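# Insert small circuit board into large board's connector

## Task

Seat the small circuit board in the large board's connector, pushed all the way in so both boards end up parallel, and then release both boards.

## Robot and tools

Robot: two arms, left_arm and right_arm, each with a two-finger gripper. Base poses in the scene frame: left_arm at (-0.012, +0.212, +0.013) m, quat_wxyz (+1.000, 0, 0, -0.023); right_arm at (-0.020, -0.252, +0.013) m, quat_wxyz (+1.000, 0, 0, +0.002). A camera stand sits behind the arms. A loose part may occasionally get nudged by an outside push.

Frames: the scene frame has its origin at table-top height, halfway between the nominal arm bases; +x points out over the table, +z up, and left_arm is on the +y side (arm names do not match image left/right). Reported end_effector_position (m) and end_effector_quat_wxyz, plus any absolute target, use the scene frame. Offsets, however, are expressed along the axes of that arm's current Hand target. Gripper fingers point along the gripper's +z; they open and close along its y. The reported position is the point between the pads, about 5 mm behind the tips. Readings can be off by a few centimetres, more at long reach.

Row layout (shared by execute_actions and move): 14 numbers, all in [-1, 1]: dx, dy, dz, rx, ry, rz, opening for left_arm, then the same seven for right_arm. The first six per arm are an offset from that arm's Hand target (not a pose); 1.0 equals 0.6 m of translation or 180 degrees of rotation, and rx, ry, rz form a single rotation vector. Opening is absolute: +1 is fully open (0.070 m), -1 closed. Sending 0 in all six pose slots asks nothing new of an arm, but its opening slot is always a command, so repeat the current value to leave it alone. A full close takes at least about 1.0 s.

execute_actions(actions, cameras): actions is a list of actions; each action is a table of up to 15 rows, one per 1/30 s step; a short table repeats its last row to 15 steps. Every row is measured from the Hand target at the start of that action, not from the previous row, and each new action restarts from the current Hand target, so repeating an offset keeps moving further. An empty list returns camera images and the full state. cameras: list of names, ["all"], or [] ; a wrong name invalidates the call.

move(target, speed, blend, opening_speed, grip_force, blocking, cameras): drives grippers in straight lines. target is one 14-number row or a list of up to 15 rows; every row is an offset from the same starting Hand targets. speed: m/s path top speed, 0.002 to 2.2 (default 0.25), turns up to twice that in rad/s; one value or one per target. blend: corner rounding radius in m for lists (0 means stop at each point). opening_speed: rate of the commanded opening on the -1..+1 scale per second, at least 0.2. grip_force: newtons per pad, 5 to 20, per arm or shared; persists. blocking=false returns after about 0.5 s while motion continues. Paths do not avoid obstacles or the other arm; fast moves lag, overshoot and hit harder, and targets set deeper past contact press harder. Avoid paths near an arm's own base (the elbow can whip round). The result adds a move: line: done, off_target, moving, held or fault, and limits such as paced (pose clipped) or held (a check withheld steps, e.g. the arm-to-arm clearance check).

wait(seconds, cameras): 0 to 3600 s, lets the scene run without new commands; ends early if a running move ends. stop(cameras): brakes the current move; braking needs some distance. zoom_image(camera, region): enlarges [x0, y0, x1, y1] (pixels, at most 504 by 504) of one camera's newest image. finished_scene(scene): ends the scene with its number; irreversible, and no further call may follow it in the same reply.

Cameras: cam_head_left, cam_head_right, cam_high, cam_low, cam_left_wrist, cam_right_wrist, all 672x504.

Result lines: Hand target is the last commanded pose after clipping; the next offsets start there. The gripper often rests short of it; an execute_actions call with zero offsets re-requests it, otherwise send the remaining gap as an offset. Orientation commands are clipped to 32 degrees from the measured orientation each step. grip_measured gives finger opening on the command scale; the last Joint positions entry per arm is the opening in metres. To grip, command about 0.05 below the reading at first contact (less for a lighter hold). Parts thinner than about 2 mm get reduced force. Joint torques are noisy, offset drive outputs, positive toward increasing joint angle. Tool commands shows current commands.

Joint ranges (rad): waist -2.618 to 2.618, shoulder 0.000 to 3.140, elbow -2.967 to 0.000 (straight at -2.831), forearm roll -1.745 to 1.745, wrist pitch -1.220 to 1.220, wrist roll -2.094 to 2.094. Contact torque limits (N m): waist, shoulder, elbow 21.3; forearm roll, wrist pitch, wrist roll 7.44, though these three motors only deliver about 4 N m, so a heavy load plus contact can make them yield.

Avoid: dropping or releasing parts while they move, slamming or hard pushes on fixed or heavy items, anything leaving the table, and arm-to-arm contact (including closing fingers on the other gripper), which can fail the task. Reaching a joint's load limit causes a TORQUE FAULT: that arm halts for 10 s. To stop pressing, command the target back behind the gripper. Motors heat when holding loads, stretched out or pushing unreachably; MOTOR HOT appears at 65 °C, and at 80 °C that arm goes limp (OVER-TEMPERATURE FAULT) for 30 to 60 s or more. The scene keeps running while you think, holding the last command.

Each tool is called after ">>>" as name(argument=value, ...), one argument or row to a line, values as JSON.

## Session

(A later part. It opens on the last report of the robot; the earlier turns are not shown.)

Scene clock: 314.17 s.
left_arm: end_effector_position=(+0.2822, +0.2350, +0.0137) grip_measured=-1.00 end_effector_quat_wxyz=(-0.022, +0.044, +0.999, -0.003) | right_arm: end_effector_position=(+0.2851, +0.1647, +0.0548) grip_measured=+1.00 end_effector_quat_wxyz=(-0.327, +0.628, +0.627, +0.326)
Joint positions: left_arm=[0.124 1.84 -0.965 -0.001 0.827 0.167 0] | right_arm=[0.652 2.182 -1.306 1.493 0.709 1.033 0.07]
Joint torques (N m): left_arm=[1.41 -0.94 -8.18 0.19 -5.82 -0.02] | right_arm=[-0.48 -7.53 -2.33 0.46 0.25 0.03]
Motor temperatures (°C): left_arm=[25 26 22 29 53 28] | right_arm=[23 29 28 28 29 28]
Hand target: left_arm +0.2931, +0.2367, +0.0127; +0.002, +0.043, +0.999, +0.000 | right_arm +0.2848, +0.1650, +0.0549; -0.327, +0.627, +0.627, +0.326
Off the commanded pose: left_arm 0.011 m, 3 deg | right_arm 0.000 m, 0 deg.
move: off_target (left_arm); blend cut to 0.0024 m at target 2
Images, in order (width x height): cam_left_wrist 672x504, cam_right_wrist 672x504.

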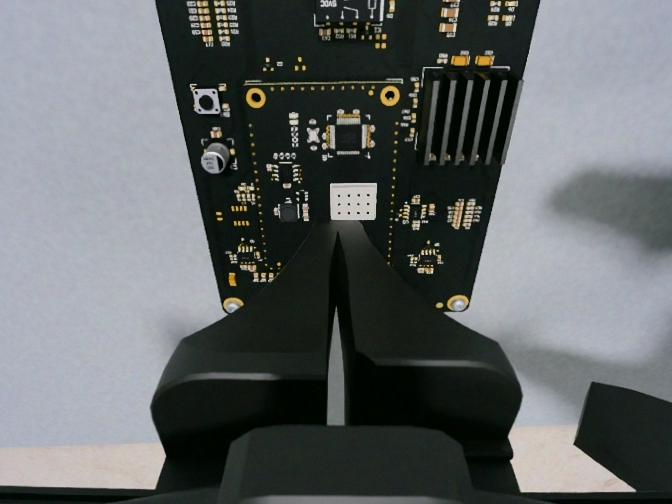

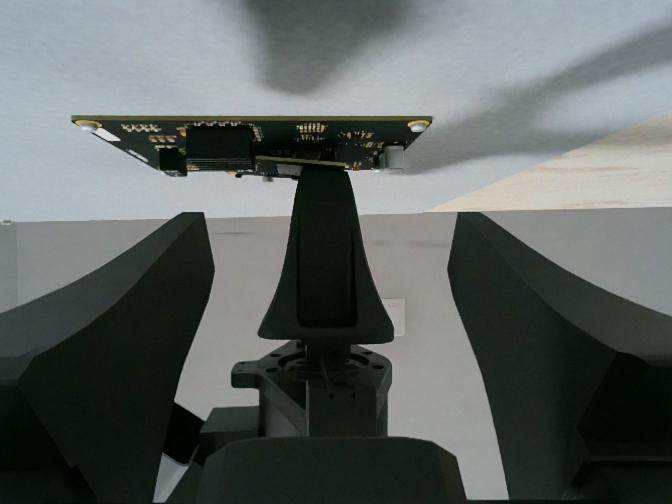

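>>> move(
  target=[
    [0.018,0.003,-0.004,0,0,0,-1,0,0,0,0,0,0,1],
    [0.018,0.003,-0.03,0,0,0,-1,0,0,0,0,0,0,1],
  ],
  speed=0.08,
  blend=[0.002,0],
  cameras=["cam_right_wrist","cam_left_wrist"],
)

>>> zoom_image(
  camera="cam_right_wrist",
  region=[200, 110, 350, 220],
)

Scene clock: 318.73 s.
left_arm: end_effector_position=(+0.2828, +0.2397, +0.0305) grip_measured=-1.00 end_effector_quat_wxyz=(+0.002, +0.043, +0.999, +0.001) | right_arm: end_effector_position=(+0.2851, +0.1647, +0.0548) grip_measured=+1.00 end_effector_quat_wxyz=(-0.327, +0.628, +0.627, +0.326)
Joint positions: left_arm=[0.139 1.773 -0.948 0.001 0.829 0.179 0] | right_arm=[0.652 2.182 -1.306 1.493 0.709 1.033 0.07]
Joint torques (N m): left_arm=[-0.06 -5.97 -3.73 -0.12 0.01 0.12] | right_arm=[-0.81 -7.73 -2.36 0.48 0.29 0.01]
Motor temperatures (°C): left_arm=[25 26 23 30 55 28] | right_arm=[23 29 28 28 29 28]
Hand target: left_arm +0.2824, +0.2394, +0.0307; +0.002, +0.043, +0.999, +0.000 | right_arm +0.2848, +0.1650, +0.0549; -0.327, +0.627, +0.627, +0.326
Off the commanded pose: left_arm 0.001 m, 0 deg | right_arm 0.000 m, 0 deg.
move: done
Images, in order (width x height): cam_left_wrist 672x504, cam_right_wrist 672x504.

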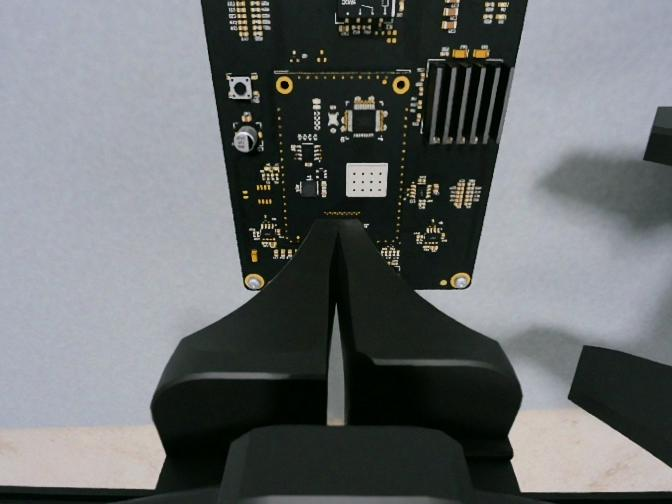

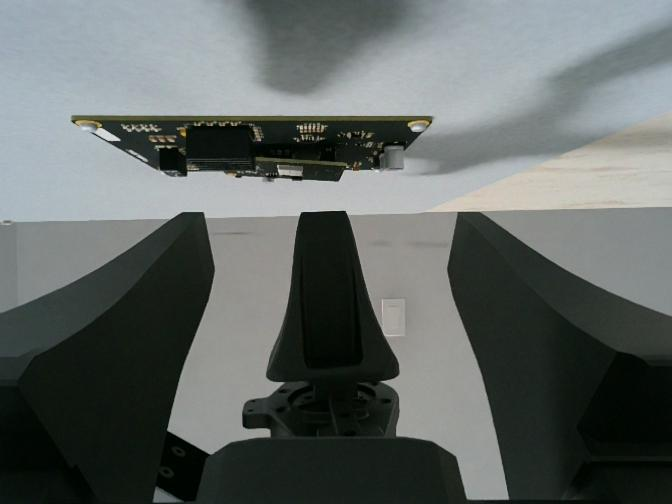

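Scaled by 3.360 from the camera's image (finer frame: 960x720).

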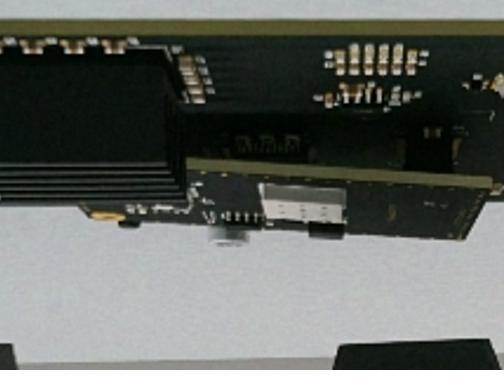

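>>> move(
  target=[
    [0,0,0,0,0,0,0.35,0,0,0,0,0,0,1],
    [0.0043,-0.003,0.01,0,-0.0333,0,0.35,0,0,0,0,0,0,1],
    [0.0043,-0.003,0.032,0,-0.0333,0,0.35,0,0,0,0,0,0,1],
    [0.0043,-0.003,0.032,0,-0.0333,0,0.05,0,0,0,0,0,0,1],
  ],
  speed=[0.08,0.08,0.05,0.05],
  opening_speed=1,
  cameras=["cam_right_wrist","cam_left_wrist"],
)

>>> zoom_image(
  camera="cam_right_wrist",
  region=[200, 110, 350, 220],
)

Scene clock: 329.27 s.
left_arm: end_effector_position=(+0.2796, +0.2376, +0.0112) grip_measured=+0.11 end_effector_quat_wxyz=(+0.054, +0.043, +0.998, -0.002) | right_arm: end_effector_position=(+0.2851, +0.1647, +0.0548) grip_measured=+1.00 end_effector_quat_wxyz=(-0.327, +0.628, +0.627, +0.326)
Joint positions: left_arm=[0.148 1.75 -0.806 -0.035 0.609 0.218 0.039] | right_arm=[0.652 2.182 -1.306 1.493 0.709 1.033 0.07]
Joint torques (N m): left_arm=[0.98 -5.98 -5.37 0.05 -0.17 0.09] | right_arm=[-0.44 -7.61 -2.21 0.53 0.3 0.06]
Motor temperatures (°C): left_arm=[25 26 23 28 47 28] | right_arm=[23 29 28 28 29 28]
Hand target: left_arm +0.2798, +0.2378, +0.0115; +0.054, +0.043, +0.998, -0.002 | right_arm +0.2848, +0.1650, +0.0549; -0.327, +0.627, +0.627, +0.326
Off the commanded pose: left_arm 0.000 m, 0 deg | right_arm 0.000 m, 0 deg.
move: done
Images, in order (width x height): cam_left_wrist 672x504, cam_right_wrist 672x504.

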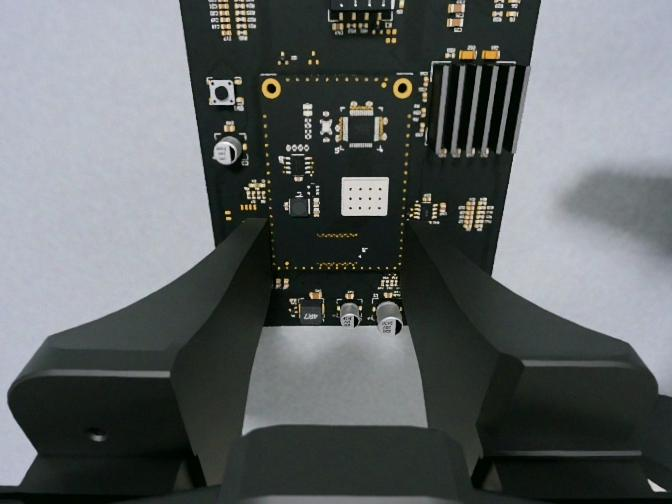

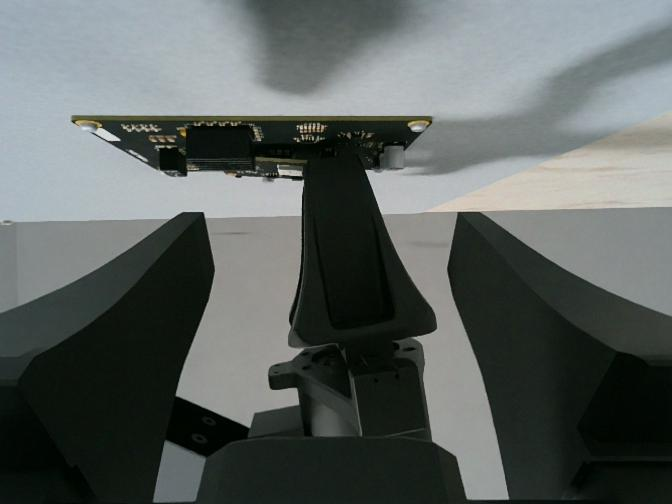

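Scaled by 3.360 from the camera's image (finer frame: 960x720).

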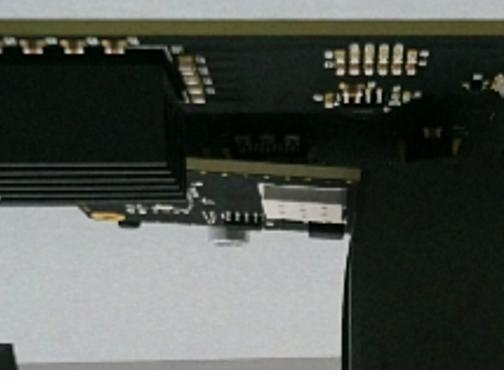

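>>> move(
  target=[
    [0.0007,0,0.003,0,-0.0167,0,0.05,0,0,0,0,0,0,1],
    [0.0007,0,0.006,0,-0.0167,0,0.05,0,0,0,0,0,0,1],
  ],
  speed=0.03,
  blend=[0.001,0],
  cameras=["cam_right_wrist","cam_left_wrist"],
)

>>> zoom_image(
  camera="cam_right_wrist",
  region=[200, 110, 350, 220],
)

Scene clock: 333.70 s.
left_arm: end_effector_position=(+0.2811, +0.2375, +0.0088) grip_measured=+0.11 end_effector_quat_wxyz=(+0.083, +0.043, +0.996, -0.003) | right_arm: end_effector_position=(+0.2851, +0.1647, +0.0548) grip_measured=+1.00 end_effector_quat_wxyz=(-0.327, +0.628, +0.627, +0.326)
Joint positions: left_arm=[0.156 1.73 -0.753 -0.063 0.519 0.25 0.039] | right_arm=[0.652 2.182 -1.306 1.493 0.709 1.033 0.07]
Joint torques (N m): left_arm=[2.19 -1.66 -4.83 0.64 -2.25 0.16] | right_arm=[-0.45 -7.73 -2.49 0.51 0.3 0.06]
Hand target: left_arm +0.2797, +0.2378, +0.0078; +0.080, +0.043, +0.996, -0.003 | right_arm +0.2848, +0.1650, +0.0549; -0.327, +0.627, +0.627, +0.326
Off the commanded pose: left_arm 0.002 m, 0 deg | right_arm 0.000 m, 0 deg.
move: done; blend cut to 0.0009 m at target 1
Images, in order (width x height): cam_left_wrist 672x504, cam_right_wrist 672x504.

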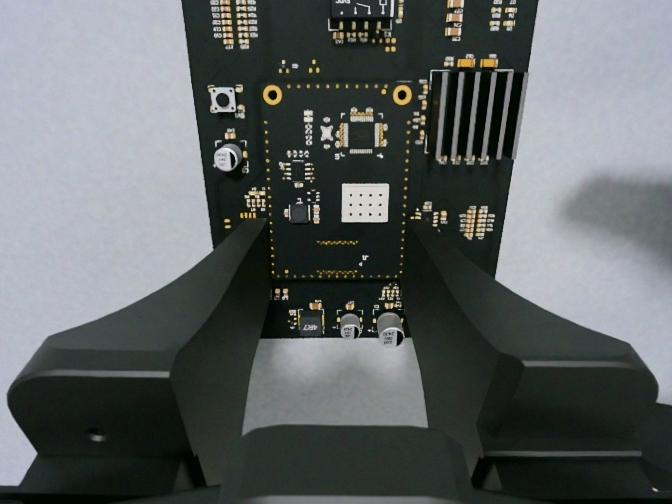

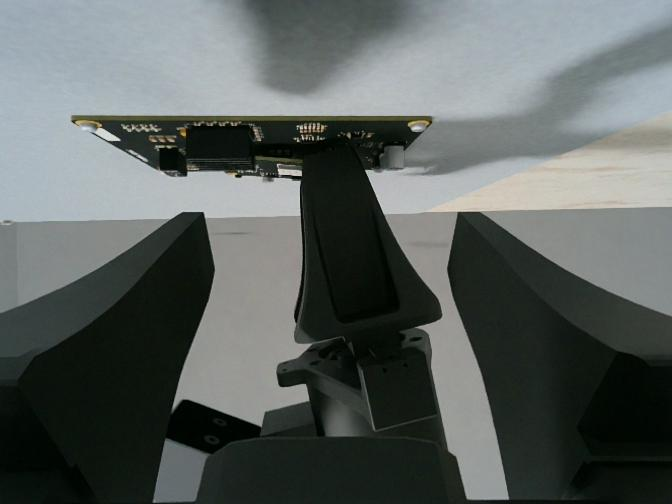

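Scaled by 3.360 from the camera's image (finer frame: 960x720).

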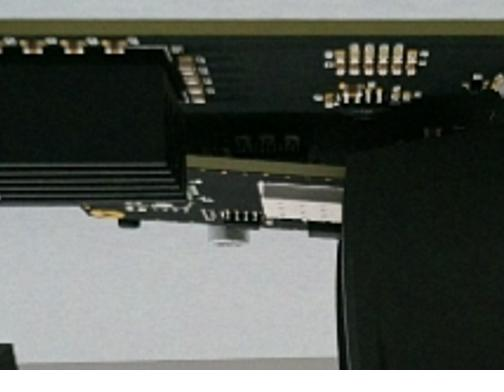

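>>> move(
  target=[
    [0,0,0,0,0,0,0.3,0,0,0,0,0,0,1],
    [-0.006,0,-0.037,0,0.0167,0,0.3,0,0,0,0,0,0,1],
    [-0.006,0,-0.037,0,0.0167,0,-1,0,0,0,0,0,0,1],
    [-0.002,0,-0.016,0,0.0167,0,-1,0,0,0,0,0,0,1],
    [-0.002,0,-0.0125,0,0.0167,0,-1,0,0,0,0,0,0,1],
  ],
  speed=[0.08,0.08,0.08,0.08,0.02],
  cameras=["cam_right_wrist","cam_left_wrist"],
)

>>> zoom_image(
  camera="cam_right_wrist",
  region=[200, 110, 350, 220],
)

Scene clock: 344.00 s.
left_arm: end_effector_position=(+0.2799, +0.2378, +0.0155) grip_measured=-1.00 end_effector_quat_wxyz=(+0.054, +0.044, +0.998, -0.002) | right_arm: end_effector_position=(+0.2851, +0.1647, +0.0548) grip_measured=+1.00 end_effector_quat_wxyz=(-0.327, +0.628, +0.627, +0.326)
Joint positions: left_arm=[0.148 1.738 -0.813 -0.033 0.626 0.217 0] | right_arm=[0.652 2.182 -1.306 1.493 0.709 1.033 0.07]
Joint torques (N m): left_arm=[0.85 -4.42 -3.99 -0.13 -0.31 0.12] | right_arm=[-0.5 -7.55 -2.62 0.56 0.26 0.16]
Motor temperatures (°C): left_arm=[25 25 23 29 40 28] | right_arm=[23 29 28 28 29 28]
Hand target: left_arm +0.2797, +0.2378, +0.0154; +0.054, +0.043, +0.998, -0.002 | right_arm +0.2848, +0.1650, +0.0549; -0.327, +0.627, +0.627, +0.326
Off the commanded pose: left_arm 0.000 m, 0 deg | right_arm 0.000 m, 0 deg.
move: done
Images, in order (width x height): cam_left_wrist 672x504, cam_right_wrist 672x504.

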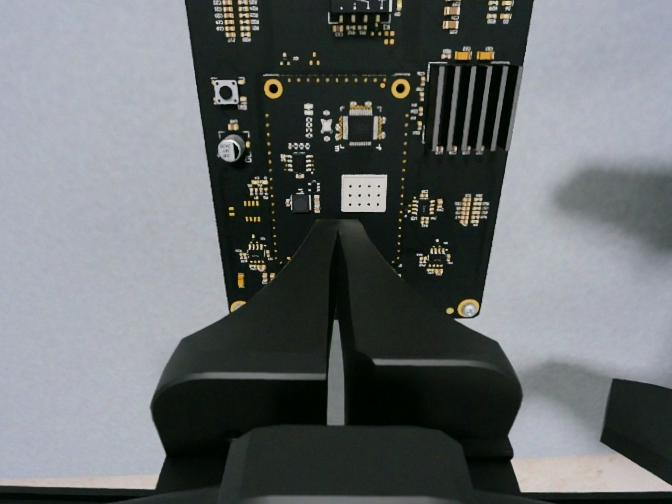

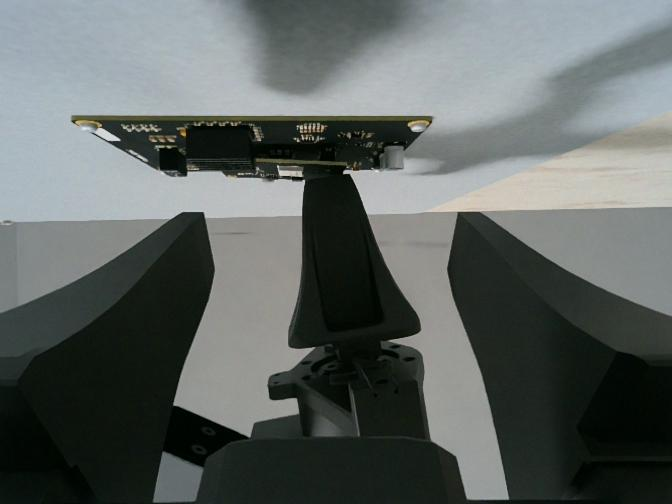

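Scaled by 3.360 from the camera's image (finer frame: 960x720).

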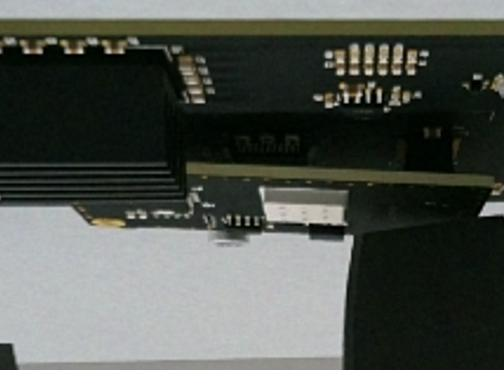

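>>> move(
  target=[
    [0.0001,0,0.0018,0,0,0,-1,0,0,0,0,0,0,1],
  ],
  speed=0.02,
  cameras=["cam_right_wrist"],
)

>>> zoom_image(
  camera="cam_right_wrist",
  region=[200, 110, 350, 220],
)

Scene clock: 346.73 s.
left_arm: end_effector_position=(+0.2799, +0.2378, +0.0145) grip_measured=-1.00 end_effector_quat_wxyz=(+0.054, +0.043, +0.998, -0.002) | right_arm: end_effector_position=(+0.2851, +0.1647, +0.0548) grip_measured=+1.00 end_effector_quat_wxyz=(-0.327, +0.628, +0.627, +0.326)
Joint positions: left_arm=[0.148 1.741 -0.811 -0.033 0.622 0.217 0] | right_arm=[0.652 2.182 -1.306 1.493 0.709 1.033 0.07]
Joint torques (N m): left_arm=[1.02 -4.27 -4.09 -0.12 -0.56 0.11] | right_arm=[-0.92 -7.86 -2.39 0.51 0.33 0.13]
Hand target: left_arm +0.2798, +0.2378, +0.0143; +0.054, +0.043, +0.998, -0.002 | right_arm +0.2848, +0.1650, +0.0549; -0.327, +0.627, +0.627, +0.326
Off the commanded pose: left_arm 0.000 m, 0 deg | right_arm 0.000 m, 0 deg.
move: done

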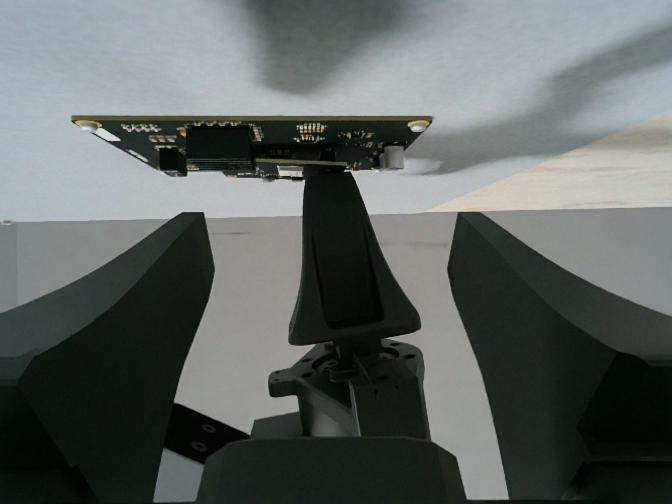

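Scaled by 3.360 from the camera's image (finer frame: 960x720).

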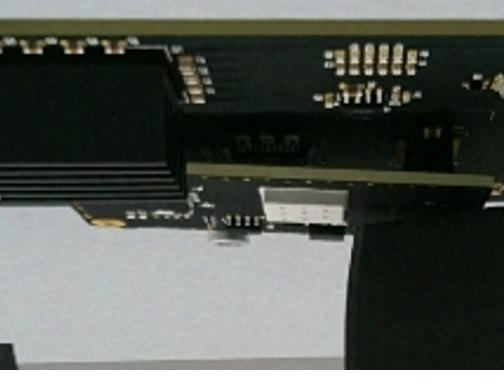

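>>> move(
  target=[
    [0.0003,0,0.0035,0,0,0,-1,0,0,0,0,0,0,1],
  ],
  speed=0.02,
  cameras=["cam_right_wrist"],
)

>>> zoom_image(
  camera="cam_right_wrist",
  region=[200, 110, 350, 220],
)

Scene clock: 349.50 s.
left_arm: end_effector_position=(+0.2801, +0.2379, +0.0135) grip_measured=-1.00 end_effector_quat_wxyz=(+0.055, +0.043, +0.998, -0.002) | right_arm: end_effector_position=(+0.2851, +0.1647, +0.0548) grip_measured=+1.00 end_effector_quat_wxyz=(-0.327, +0.628, +0.627, +0.326)
Joint positions: left_arm=[0.148 1.744 -0.81 -0.033 0.616 0.217 0] | right_arm=[0.652 2.182 -1.306 1.493 0.709 1.033 0.07]
Joint torques (N m): left_arm=[0.8 1 -2.46 -0.16 -3.19 0.14] | right_arm=[-0.46 -7.79 -2.68 0.49 0.27 0.16]
Hand target: left_arm +0.2798, +0.2378, +0.0122; +0.054, +0.043, +0.998, -0.002 | right_arm +0.2848, +0.1650, +0.0549; -0.327, +0.627, +0.627, +0.326
Off the commanded pose: left_arm 0.001 m, 0 deg | right_arm 0.000 m, 0 deg.
move: done

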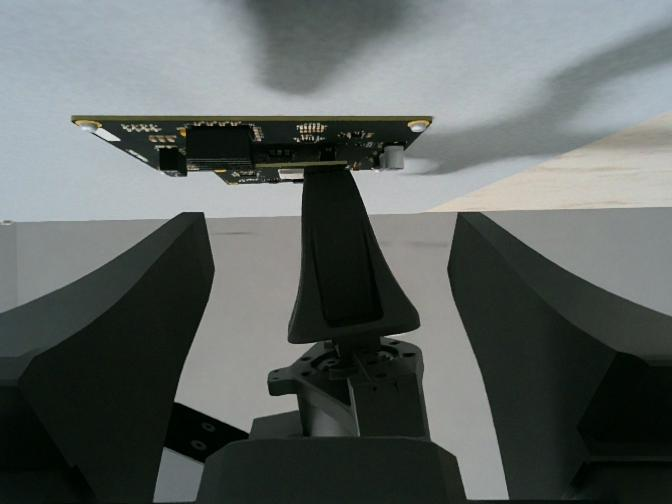

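Scaled by 3.360 from the camera's image (finer frame: 960x720).

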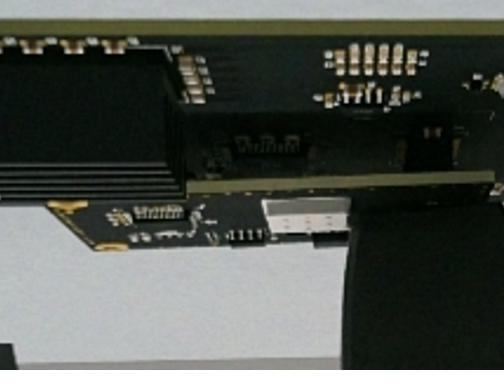

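>>> move(
  target=[
    [-0.0036,0,-0.0331,0,0,0,-1,0,0,0,0,0,0,1],
    [-0.0145,0,-0.0215,0,-0.0767,0,-1,0,0,0,0,0,0,1],
    [-0.0127,0,-0.0058,0,-0.0767,0,-1,0,0,0,0,0,0,1],
  ],
  speed=[0.08,0.08,0.02],
  cameras=["cam_right_wrist","cam_left_wrist"],
)

>>> zoom_image(
  camera="cam_right_wrist",
  region=[200, 110, 350, 220],
)

Scene clock: 365.93 s.
left_arm: end_effector_position=(+0.2870, +0.2372, +0.0164) grip_measured=-1.00 end_effector_quat_wxyz=(+0.174, +0.043, +0.984, -0.007) | right_arm: end_effector_position=(+0.2851, +0.1647, +0.0548) grip_measured=+1.00 end_effector_quat_wxyz=(-0.327, +0.628, +0.627, +0.326)
Joint positions: left_arm=[0.186 1.646 -0.619 -0.263 0.299 0.467 0] | right_arm=[0.652 2.182 -1.306 1.493 0.709 1.033 0.07]
Joint torques (N m): left_arm=[0.94 -3.99 -3.97 -0.05 -0.46 -0.03] | right_arm=[-0.51 -7.73 -2.55 0.45 0.3 0.22]
Motor temperatures (°C): left_arm=[25 26 22 27 51 28] | right_arm=[23 29 28 28 29 28]
Hand target: left_arm +0.2870, +0.2372, +0.0165; +0.174, +0.043, +0.984, -0.007 | right_arm +0.2848, +0.1650, +0.0549; -0.327, +0.627, +0.627, +0.326
Off the commanded pose: left_arm 0.000 m, 0 deg | right_arm 0.000 m, 0 deg.
move: done
Images, in order (width x height): cam_left_wrist 672x504, cam_right_wrist 672x504.

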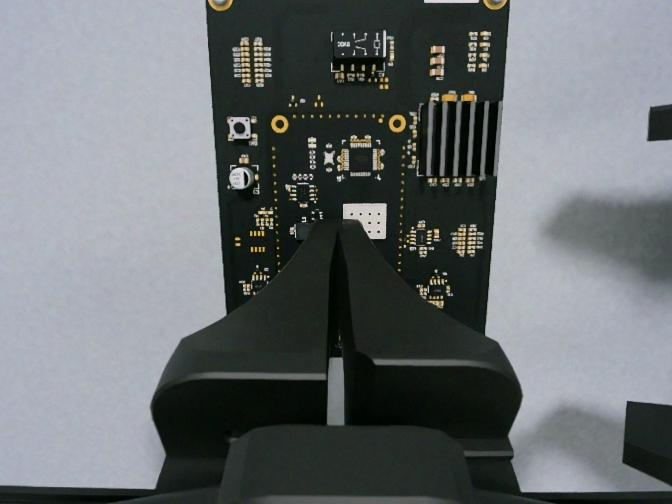

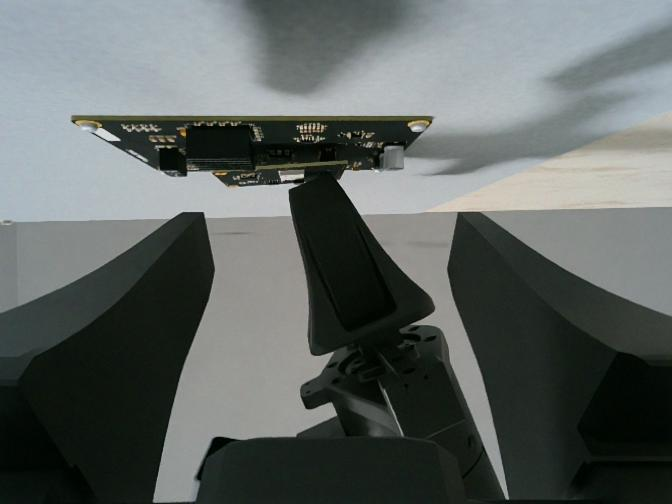

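Scaled by 3.360 from the camera's image (finer frame: 960x720).

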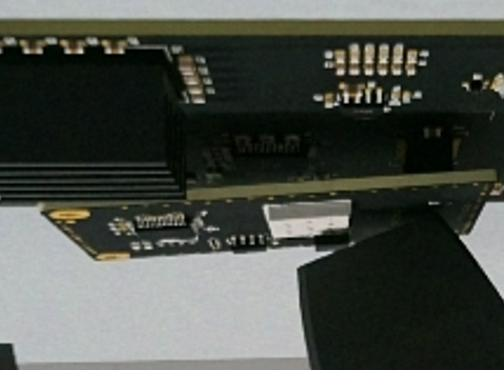

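>>> move(
  target=[
    [0.0023,0,0.0063,0,0,0,-1,0,0,0,0,0,0,1],
  ],
  speed=0.02,
  cameras=["cam_right_wrist","cam_left_wrist"],
)

>>> zoom_image(
  camera="cam_right_wrist",
  region=[200, 110, 350, 220],
)

Scene clock: 368.93 s.
left_arm: end_effector_position=(+0.2890, +0.2374, +0.0152) grip_measured=-1.00 end_effector_quat_wxyz=(+0.178, +0.043, +0.983, -0.007) | right_arm: end_effector_position=(+0.2851, +0.1647, +0.0548) grip_measured=+1.00 end_effector_quat_wxyz=(-0.327, +0.628, +0.627, +0.326)
Joint positions: left_arm=[0.186 1.653 -0.617 -0.28 0.282 0.484 0] | right_arm=[0.652 2.182 -1.306 1.493 0.709 1.033 0.07]
Joint torques (N m): left_arm=[0.95 4.12 0.23 -0.02 -1.07 0.1] | right_arm=[-0.68 -7.76 -2.39 0.52 0.27 0.17]
Hand target: left_arm +0.2870, +0.2372, +0.0125; +0.174, +0.043, +0.984, -0.007 | right_arm +0.2848, +0.1650, +0.0549; -0.327, +0.627, +0.627, +0.326
Off the commanded pose: left_arm 0.003 m, 0 deg | right_arm 0.000 m, 0 deg.
move: done
Images, in order (width x height): cam_left_wrist 672x504, cam_right_wrist 672x504.

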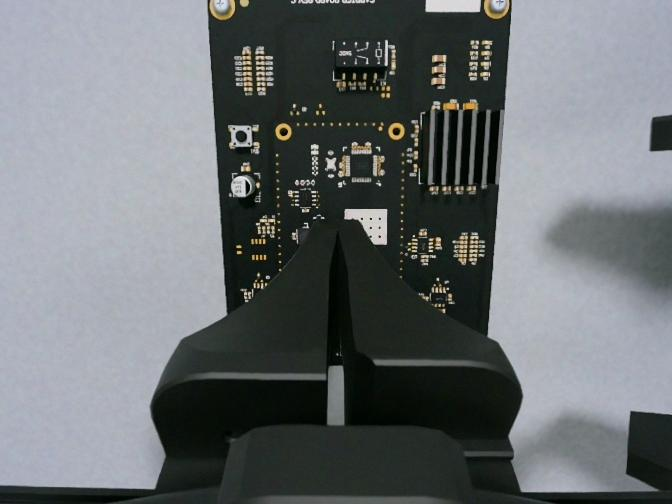

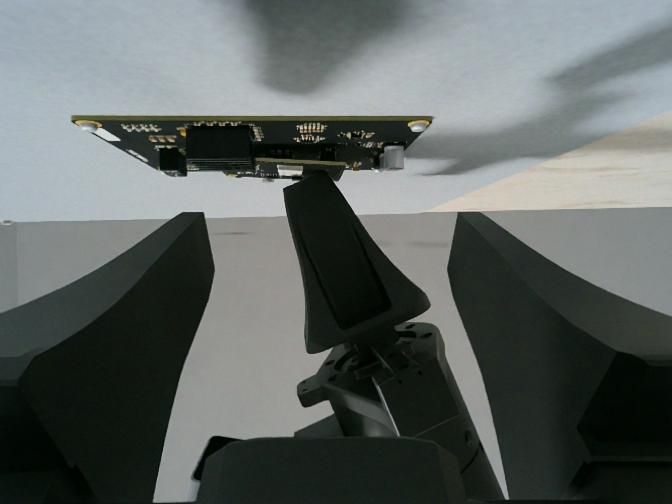

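Scaled by 3.360 from the camera's image (finer frame: 960x720).

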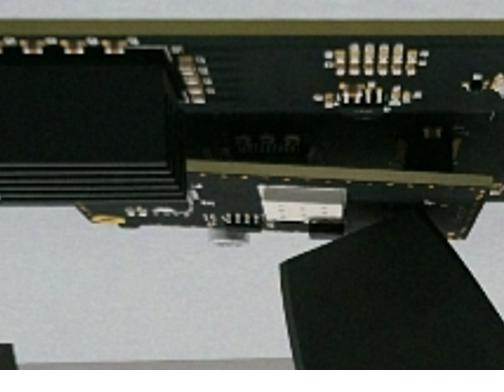

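>>> move(
  target=[
    [-0.0143,0,-0.0392,0,0,0,-1,0,0,0,0,0,0,1],
    [0.0025,0.0008,-0.0222,0,0.1194,0,-1,0,0,0,0,0,0,1],
    [0.01,0.0008,-0.0018,0,0.1194,0,-1,0,0,0,0,0,0,1],
  ],
  speed=[0.08,0.08,0.02],
  cameras=["cam_right_wrist","cam_left_wrist"],
)

>>> zoom_image(
  camera="cam_right_wrist",
  region=[200, 110, 350, 220],
)

Scene clock: 384.20 s.
left_arm: end_effector_position=(+0.2815, +0.2383, +0.0135) grip_measured=-1.00 end_effector_quat_wxyz=(-0.012, +0.043, +0.999, +0.001) | right_arm: end_effector_position=(+0.2851, +0.1647, +0.0548) grip_measured=+1.00 end_effector_quat_wxyz=(-0.327, +0.628, +0.627, +0.326)
Joint positions: left_arm=[0.131 1.826 -0.942 0.007 0.797 0.168 0] | right_arm=[0.652 2.182 -1.306 1.493 0.709 1.033 0.07]
Joint torques (N m): left_arm=[0.68 1.08 -0.76 0.05 -2.4 -0.19] | right_arm=[-0.59 -7.76 -2.19 0.5 0.28 0.16]
Hand target: left_arm +0.2810, +0.2382, +0.0115; -0.013, +0.043, +0.999, +0.001 | right_arm +0.2848, +0.1650, +0.0549; -0.327, +0.627, +0.627, +0.326
Off the commanded pose: left_arm 0.002 m, 0 deg | right_arm 0.000 m, 0 deg.
move: done
Images, in order (width x height): cam_left_wrist 672x504, cam_right_wrist 672x504.

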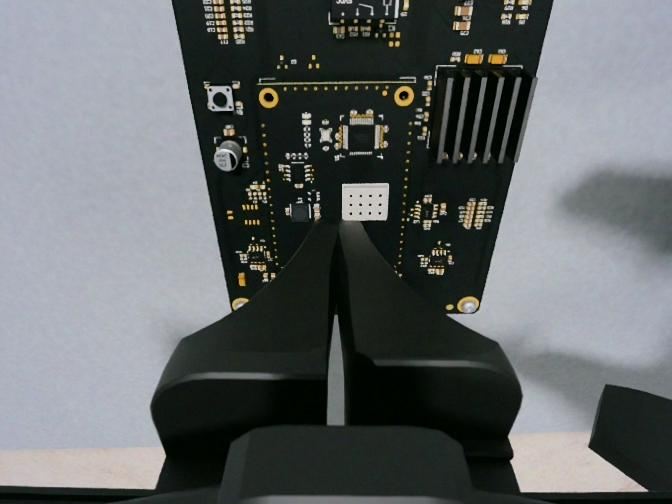

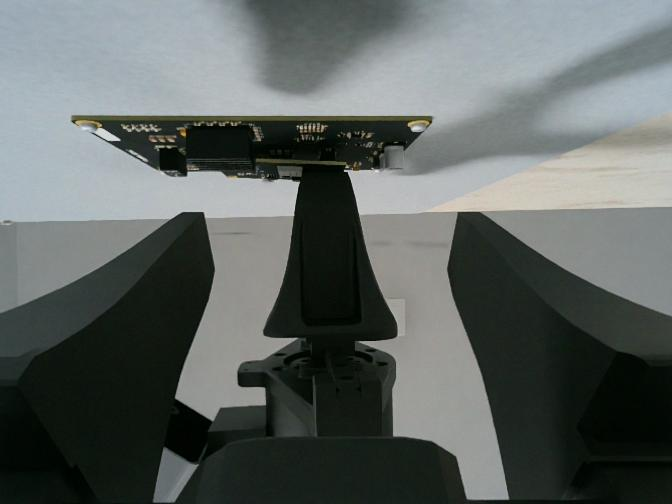

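Scaled by 3.360 from the camera's image (finer frame: 960x720).

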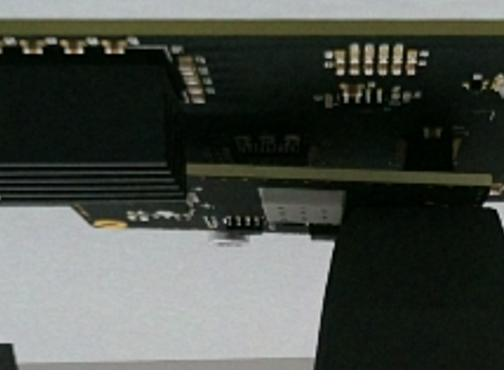

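>>> move(
  target=[
    [0.001,0,-0.0417,0,0,0,-1,0,0,0,0,0,0,1],
    [0.0025,-0.0008,-0.0108,0,-0.0428,0,-1,0,0,0,0,0,0,1],
    [0.0022,-0.0008,-0.0005,0,-0.0428,0,-1,0,0,0,0,0,0,1],
    [0.002,-0.0008,-0.045,0,-0.0428,0,-1,0,0,0,0,0,0,1],
    [-0.0865,-0.0008,-0.0248,0,-0.0428,0,-1,0,0,0,0,0,0,1],
    [-0.0867,-0.0008,-0.0123,0,-0.0428,0,-1,0,0,0,0,0,0,1],
  ],
  speed=[0.1,0.1,0.02,0.1,0.1,0.03],
  cameras=["cam_right_wrist","cam_left_wrist"],
)

>>> zoom_image(
  camera="cam_right_wrist",
  region=[200, 110, 350, 220],
)

Scene clock: 412.27 s.
left_arm: end_effector_position=(+0.3331, +0.2332, +0.0175) grip_measured=-1.00 end_effector_quat_wxyz=(+0.054, +0.043, +0.998, -0.002) | right_arm: end_effector_position=(+0.2851, +0.1647, +0.0548) grip_measured=+1.00 end_effector_quat_wxyz=(-0.327, +0.628, +0.627, +0.326)
Joint positions: left_arm=[0.117 1.882 -1.045 -0.024 0.713 0.176 0] | right_arm=[0.652 2.182 -1.306 1.493 0.709 1.033 0.07]
Joint torques (N m): left_arm=[0.68 -5.9 -4.29 -0.1 -0.2 0.12] | right_arm=[-0.59 -7.59 -2.62 0.48 0.28 0.16]
Motor temperatures (°C): left_arm=[24 26 23 26 62 28] | right_arm=[23 30 28 28 29 28]
Hand target: left_arm +0.3330, +0.2332, +0.0175; +0.054, +0.043, +0.998, -0.002 | right_arm +0.2848, +0.1650, +0.0549; -0.327, +0.627, +0.627, +0.326
Off the commanded pose: left_arm 0.000 m, 0 deg | right_arm 0.000 m, 0 deg.
move: done
Images, in order (width x height): cam_left_wrist 672x504, cam_right_wrist 672x504.

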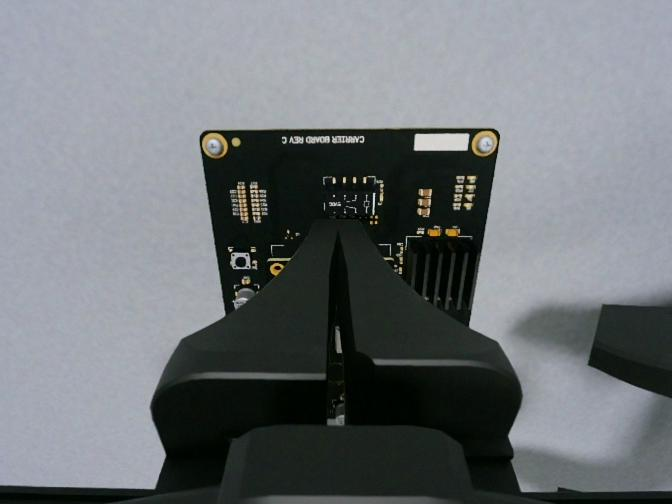

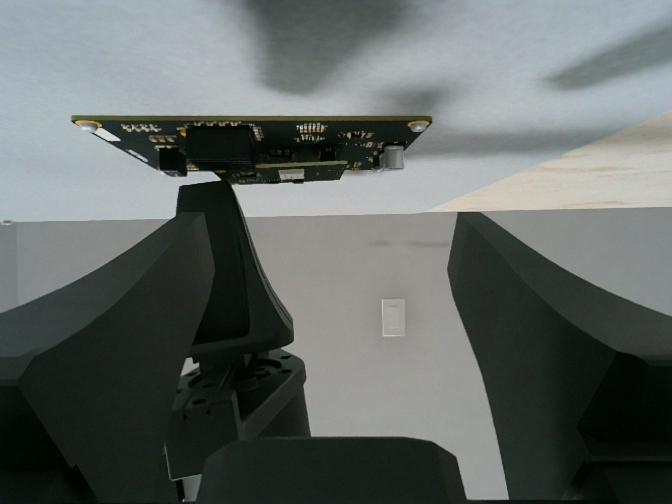

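Scaled by 3.360 from the camera's image (finer frame: 960x720).

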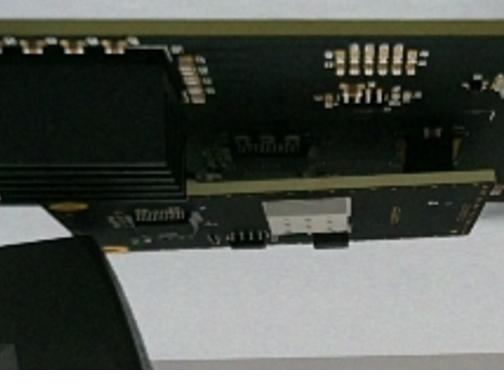

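>>> move(
  target=[
    [0.0003,0,0.003,0,0,0,-1,0,0,0,0,0,0,1],
  ],
  speed=0.02,
  cameras=["cam_right_wrist"],
)

>>> zoom_image(
  camera="cam_right_wrist",
  region=[200, 110, 350, 220],
)

Scene clock: 415.10 s.
left_arm: end_effector_position=(+0.3333, +0.2332, +0.0162) grip_measured=-1.00 end_effector_quat_wxyz=(+0.055, +0.043, +0.998, -0.002) | right_arm: end_effector_position=(+0.2851, +0.1647, +0.0548) grip_measured=+1.00 end_effector_quat_wxyz=(-0.327, +0.628, +0.627, +0.326)
Joint positions: left_arm=[0.117 1.885 -1.043 -0.025 0.708 0.177 0] | right_arm=[0.652 2.182 -1.306 1.493 0.709 1.033 0.07]
Joint torques (N m): left_arm=[1.06 -5.3 -3.98 -0.12 -0.45 0.11] | right_arm=[-0.76 -7.73 -2.51 0.51 0.25 0.14]
Motor temperatures (°C): left_arm=[24 26 23 26 59 28] | right_arm=[23 30 28 28 29 28]
Hand target: left_arm +0.3330, +0.2332, +0.0157; +0.054, +0.043, +0.998, -0.002 | right_arm +0.2848, +0.1650, +0.0549; -0.327, +0.627, +0.627, +0.326
Off the commanded pose: left_arm 0.001 m, 0 deg | right_arm 0.000 m, 0 deg.
move: done

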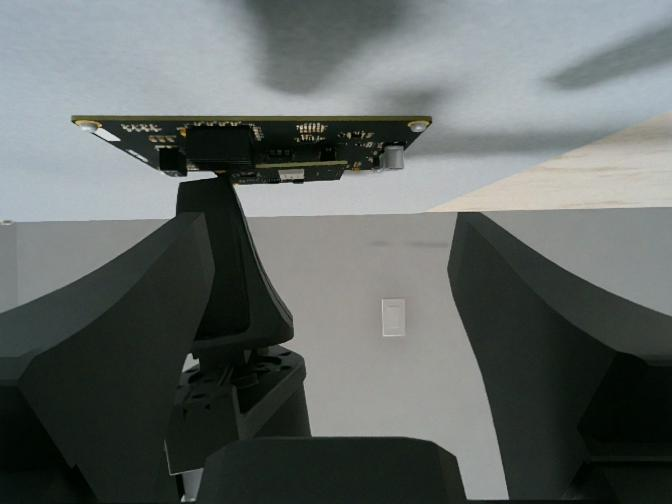

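Scaled by 3.360 from the camera's image (finer frame: 960x720).

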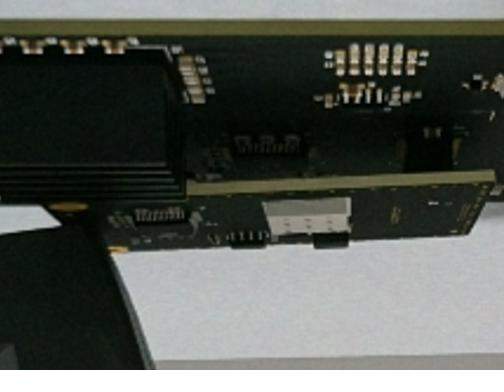

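>>> move(
  target=[0.0003,0,0.0035,0,0,0,-1,0,0,0,0,0,0,1],
  speed=0.02,
  cameras=["cam_right_wrist"],
)

>>> zoom_image(
  camera="cam_right_wrist",
  region=[200, 110, 350, 220],
)

Scene clock: 428.57 s.
left_arm: end_effector_position=(+0.3333, +0.2332, +0.0137) grip_measured=-1.00 end_effector_quat_wxyz=(+0.055, +0.043, +0.998, -0.002) | right_arm: end_effector_position=(+0.2851, +0.1647, +0.0548) grip_measured=+1.00 end_effector_quat_wxyz=(-0.327, +0.628, +0.627, +0.326)
Joint positions: left_arm=[0.117 1.89 -1.04 -0.025 0.699 0.177 0] | right_arm=[0.652 2.182 -1.306 1.493 0.709 1.033 0.07]
Joint torques (N m): left_arm=[0.99 -5.76 -4.12 -0.13 -0.08 0.13] | right_arm=[-0.48 -7.75 -2.3 0.53 0.27 0.17]
Motor temperatures (°C): left_arm=[24 26 23 26 47 28] | right_arm=[23 30 28 28 29 28]
Hand target: left_arm +0.3331, +0.2332, +0.0136; +0.054, +0.043, +0.998, -0.002 | right_arm +0.2848, +0.1650, +0.0549; -0.327, +0.627, +0.627, +0.326
Off the commanded pose: left_arm 0.000 m, 0 deg | right_arm 0.000 m, 0 deg.
move: done

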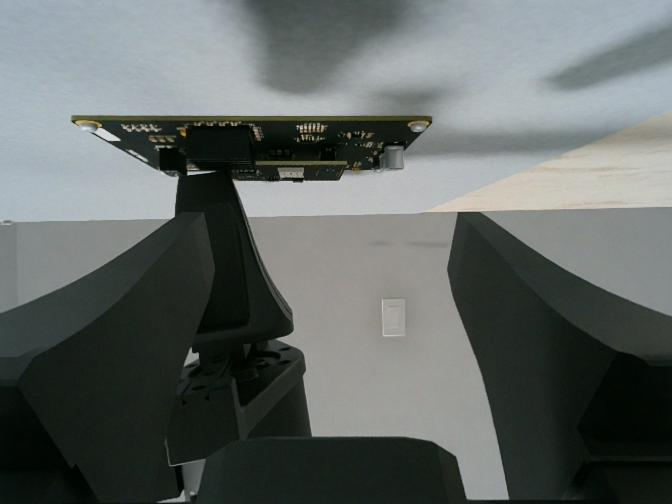

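Scaled by 3.360 from the camera's image (finer frame: 960x720).

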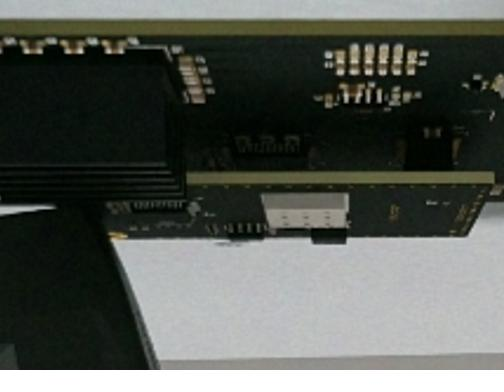

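>>> move(
  target=[
    [0,0,-0.01,0,0,0,-1,0,0,0,0,0,0,1],
    [0,0,-0.1,0,0,0,-1,0,0,0,0,0,0,1],
  ],
  speed=[0.02,0.15],
  cameras=["cam_right_wrist"],
)

>>> zoom_image(
  camera="cam_right_wrist",
  region=[200, 110, 350, 220],
)

Scene clock: 431.60 s.
left_arm: end_effector_position=(+0.3271, +0.2335, +0.0743) grip_measured=-1.00 end_effector_quat_wxyz=(+0.056, +0.044, +0.997, -0.002) | right_arm: end_effector_position=(+0.2851, +0.1647, +0.0548) grip_measured=+1.00 end_effector_quat_wxyz=(-0.327, +0.628, +0.627, +0.326)
Joint positions: left_arm=[0.12 1.755 -1.121 -0.021 0.914 0.174 0] | right_arm=[0.652 2.182 -1.306 1.493 0.709 1.033 0.07]
Joint torques (N m): left_arm=[1.02 -4.77 -4.44 0.08 -0.45 -0.24] | right_arm=[-0.56 -7.73 -2.51 0.52 0.26 0.16]
Hand target: left_arm +0.3266, +0.2337, +0.0732; +0.054, +0.043, +0.998, -0.002 | right_arm +0.2848, +0.1650, +0.0549; -0.327, +0.627, +0.627, +0.326
Off the commanded pose: left_arm 0.001 m, 0 deg | right_arm 0.000 m, 0 deg.
move: done

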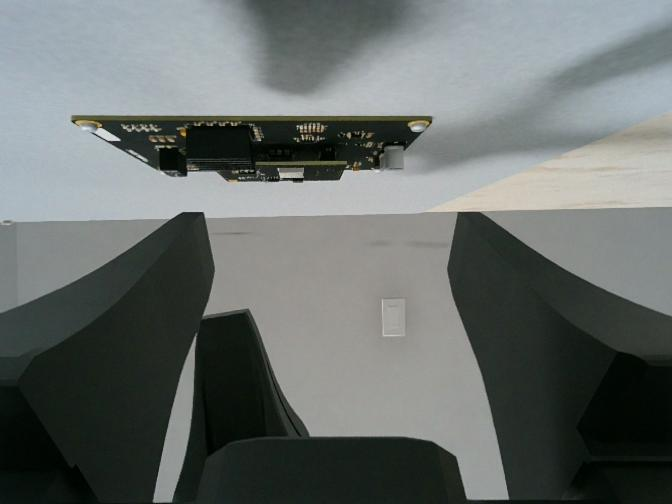

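Scaled by 3.360 from the camera's image (finer frame: 960x720).

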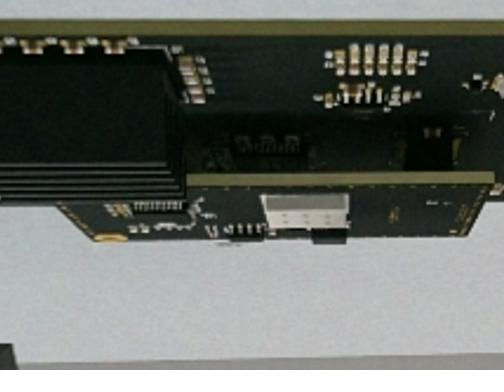

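>>> finished_scene(
  scene=1,
)

The scene is finished: the task was done.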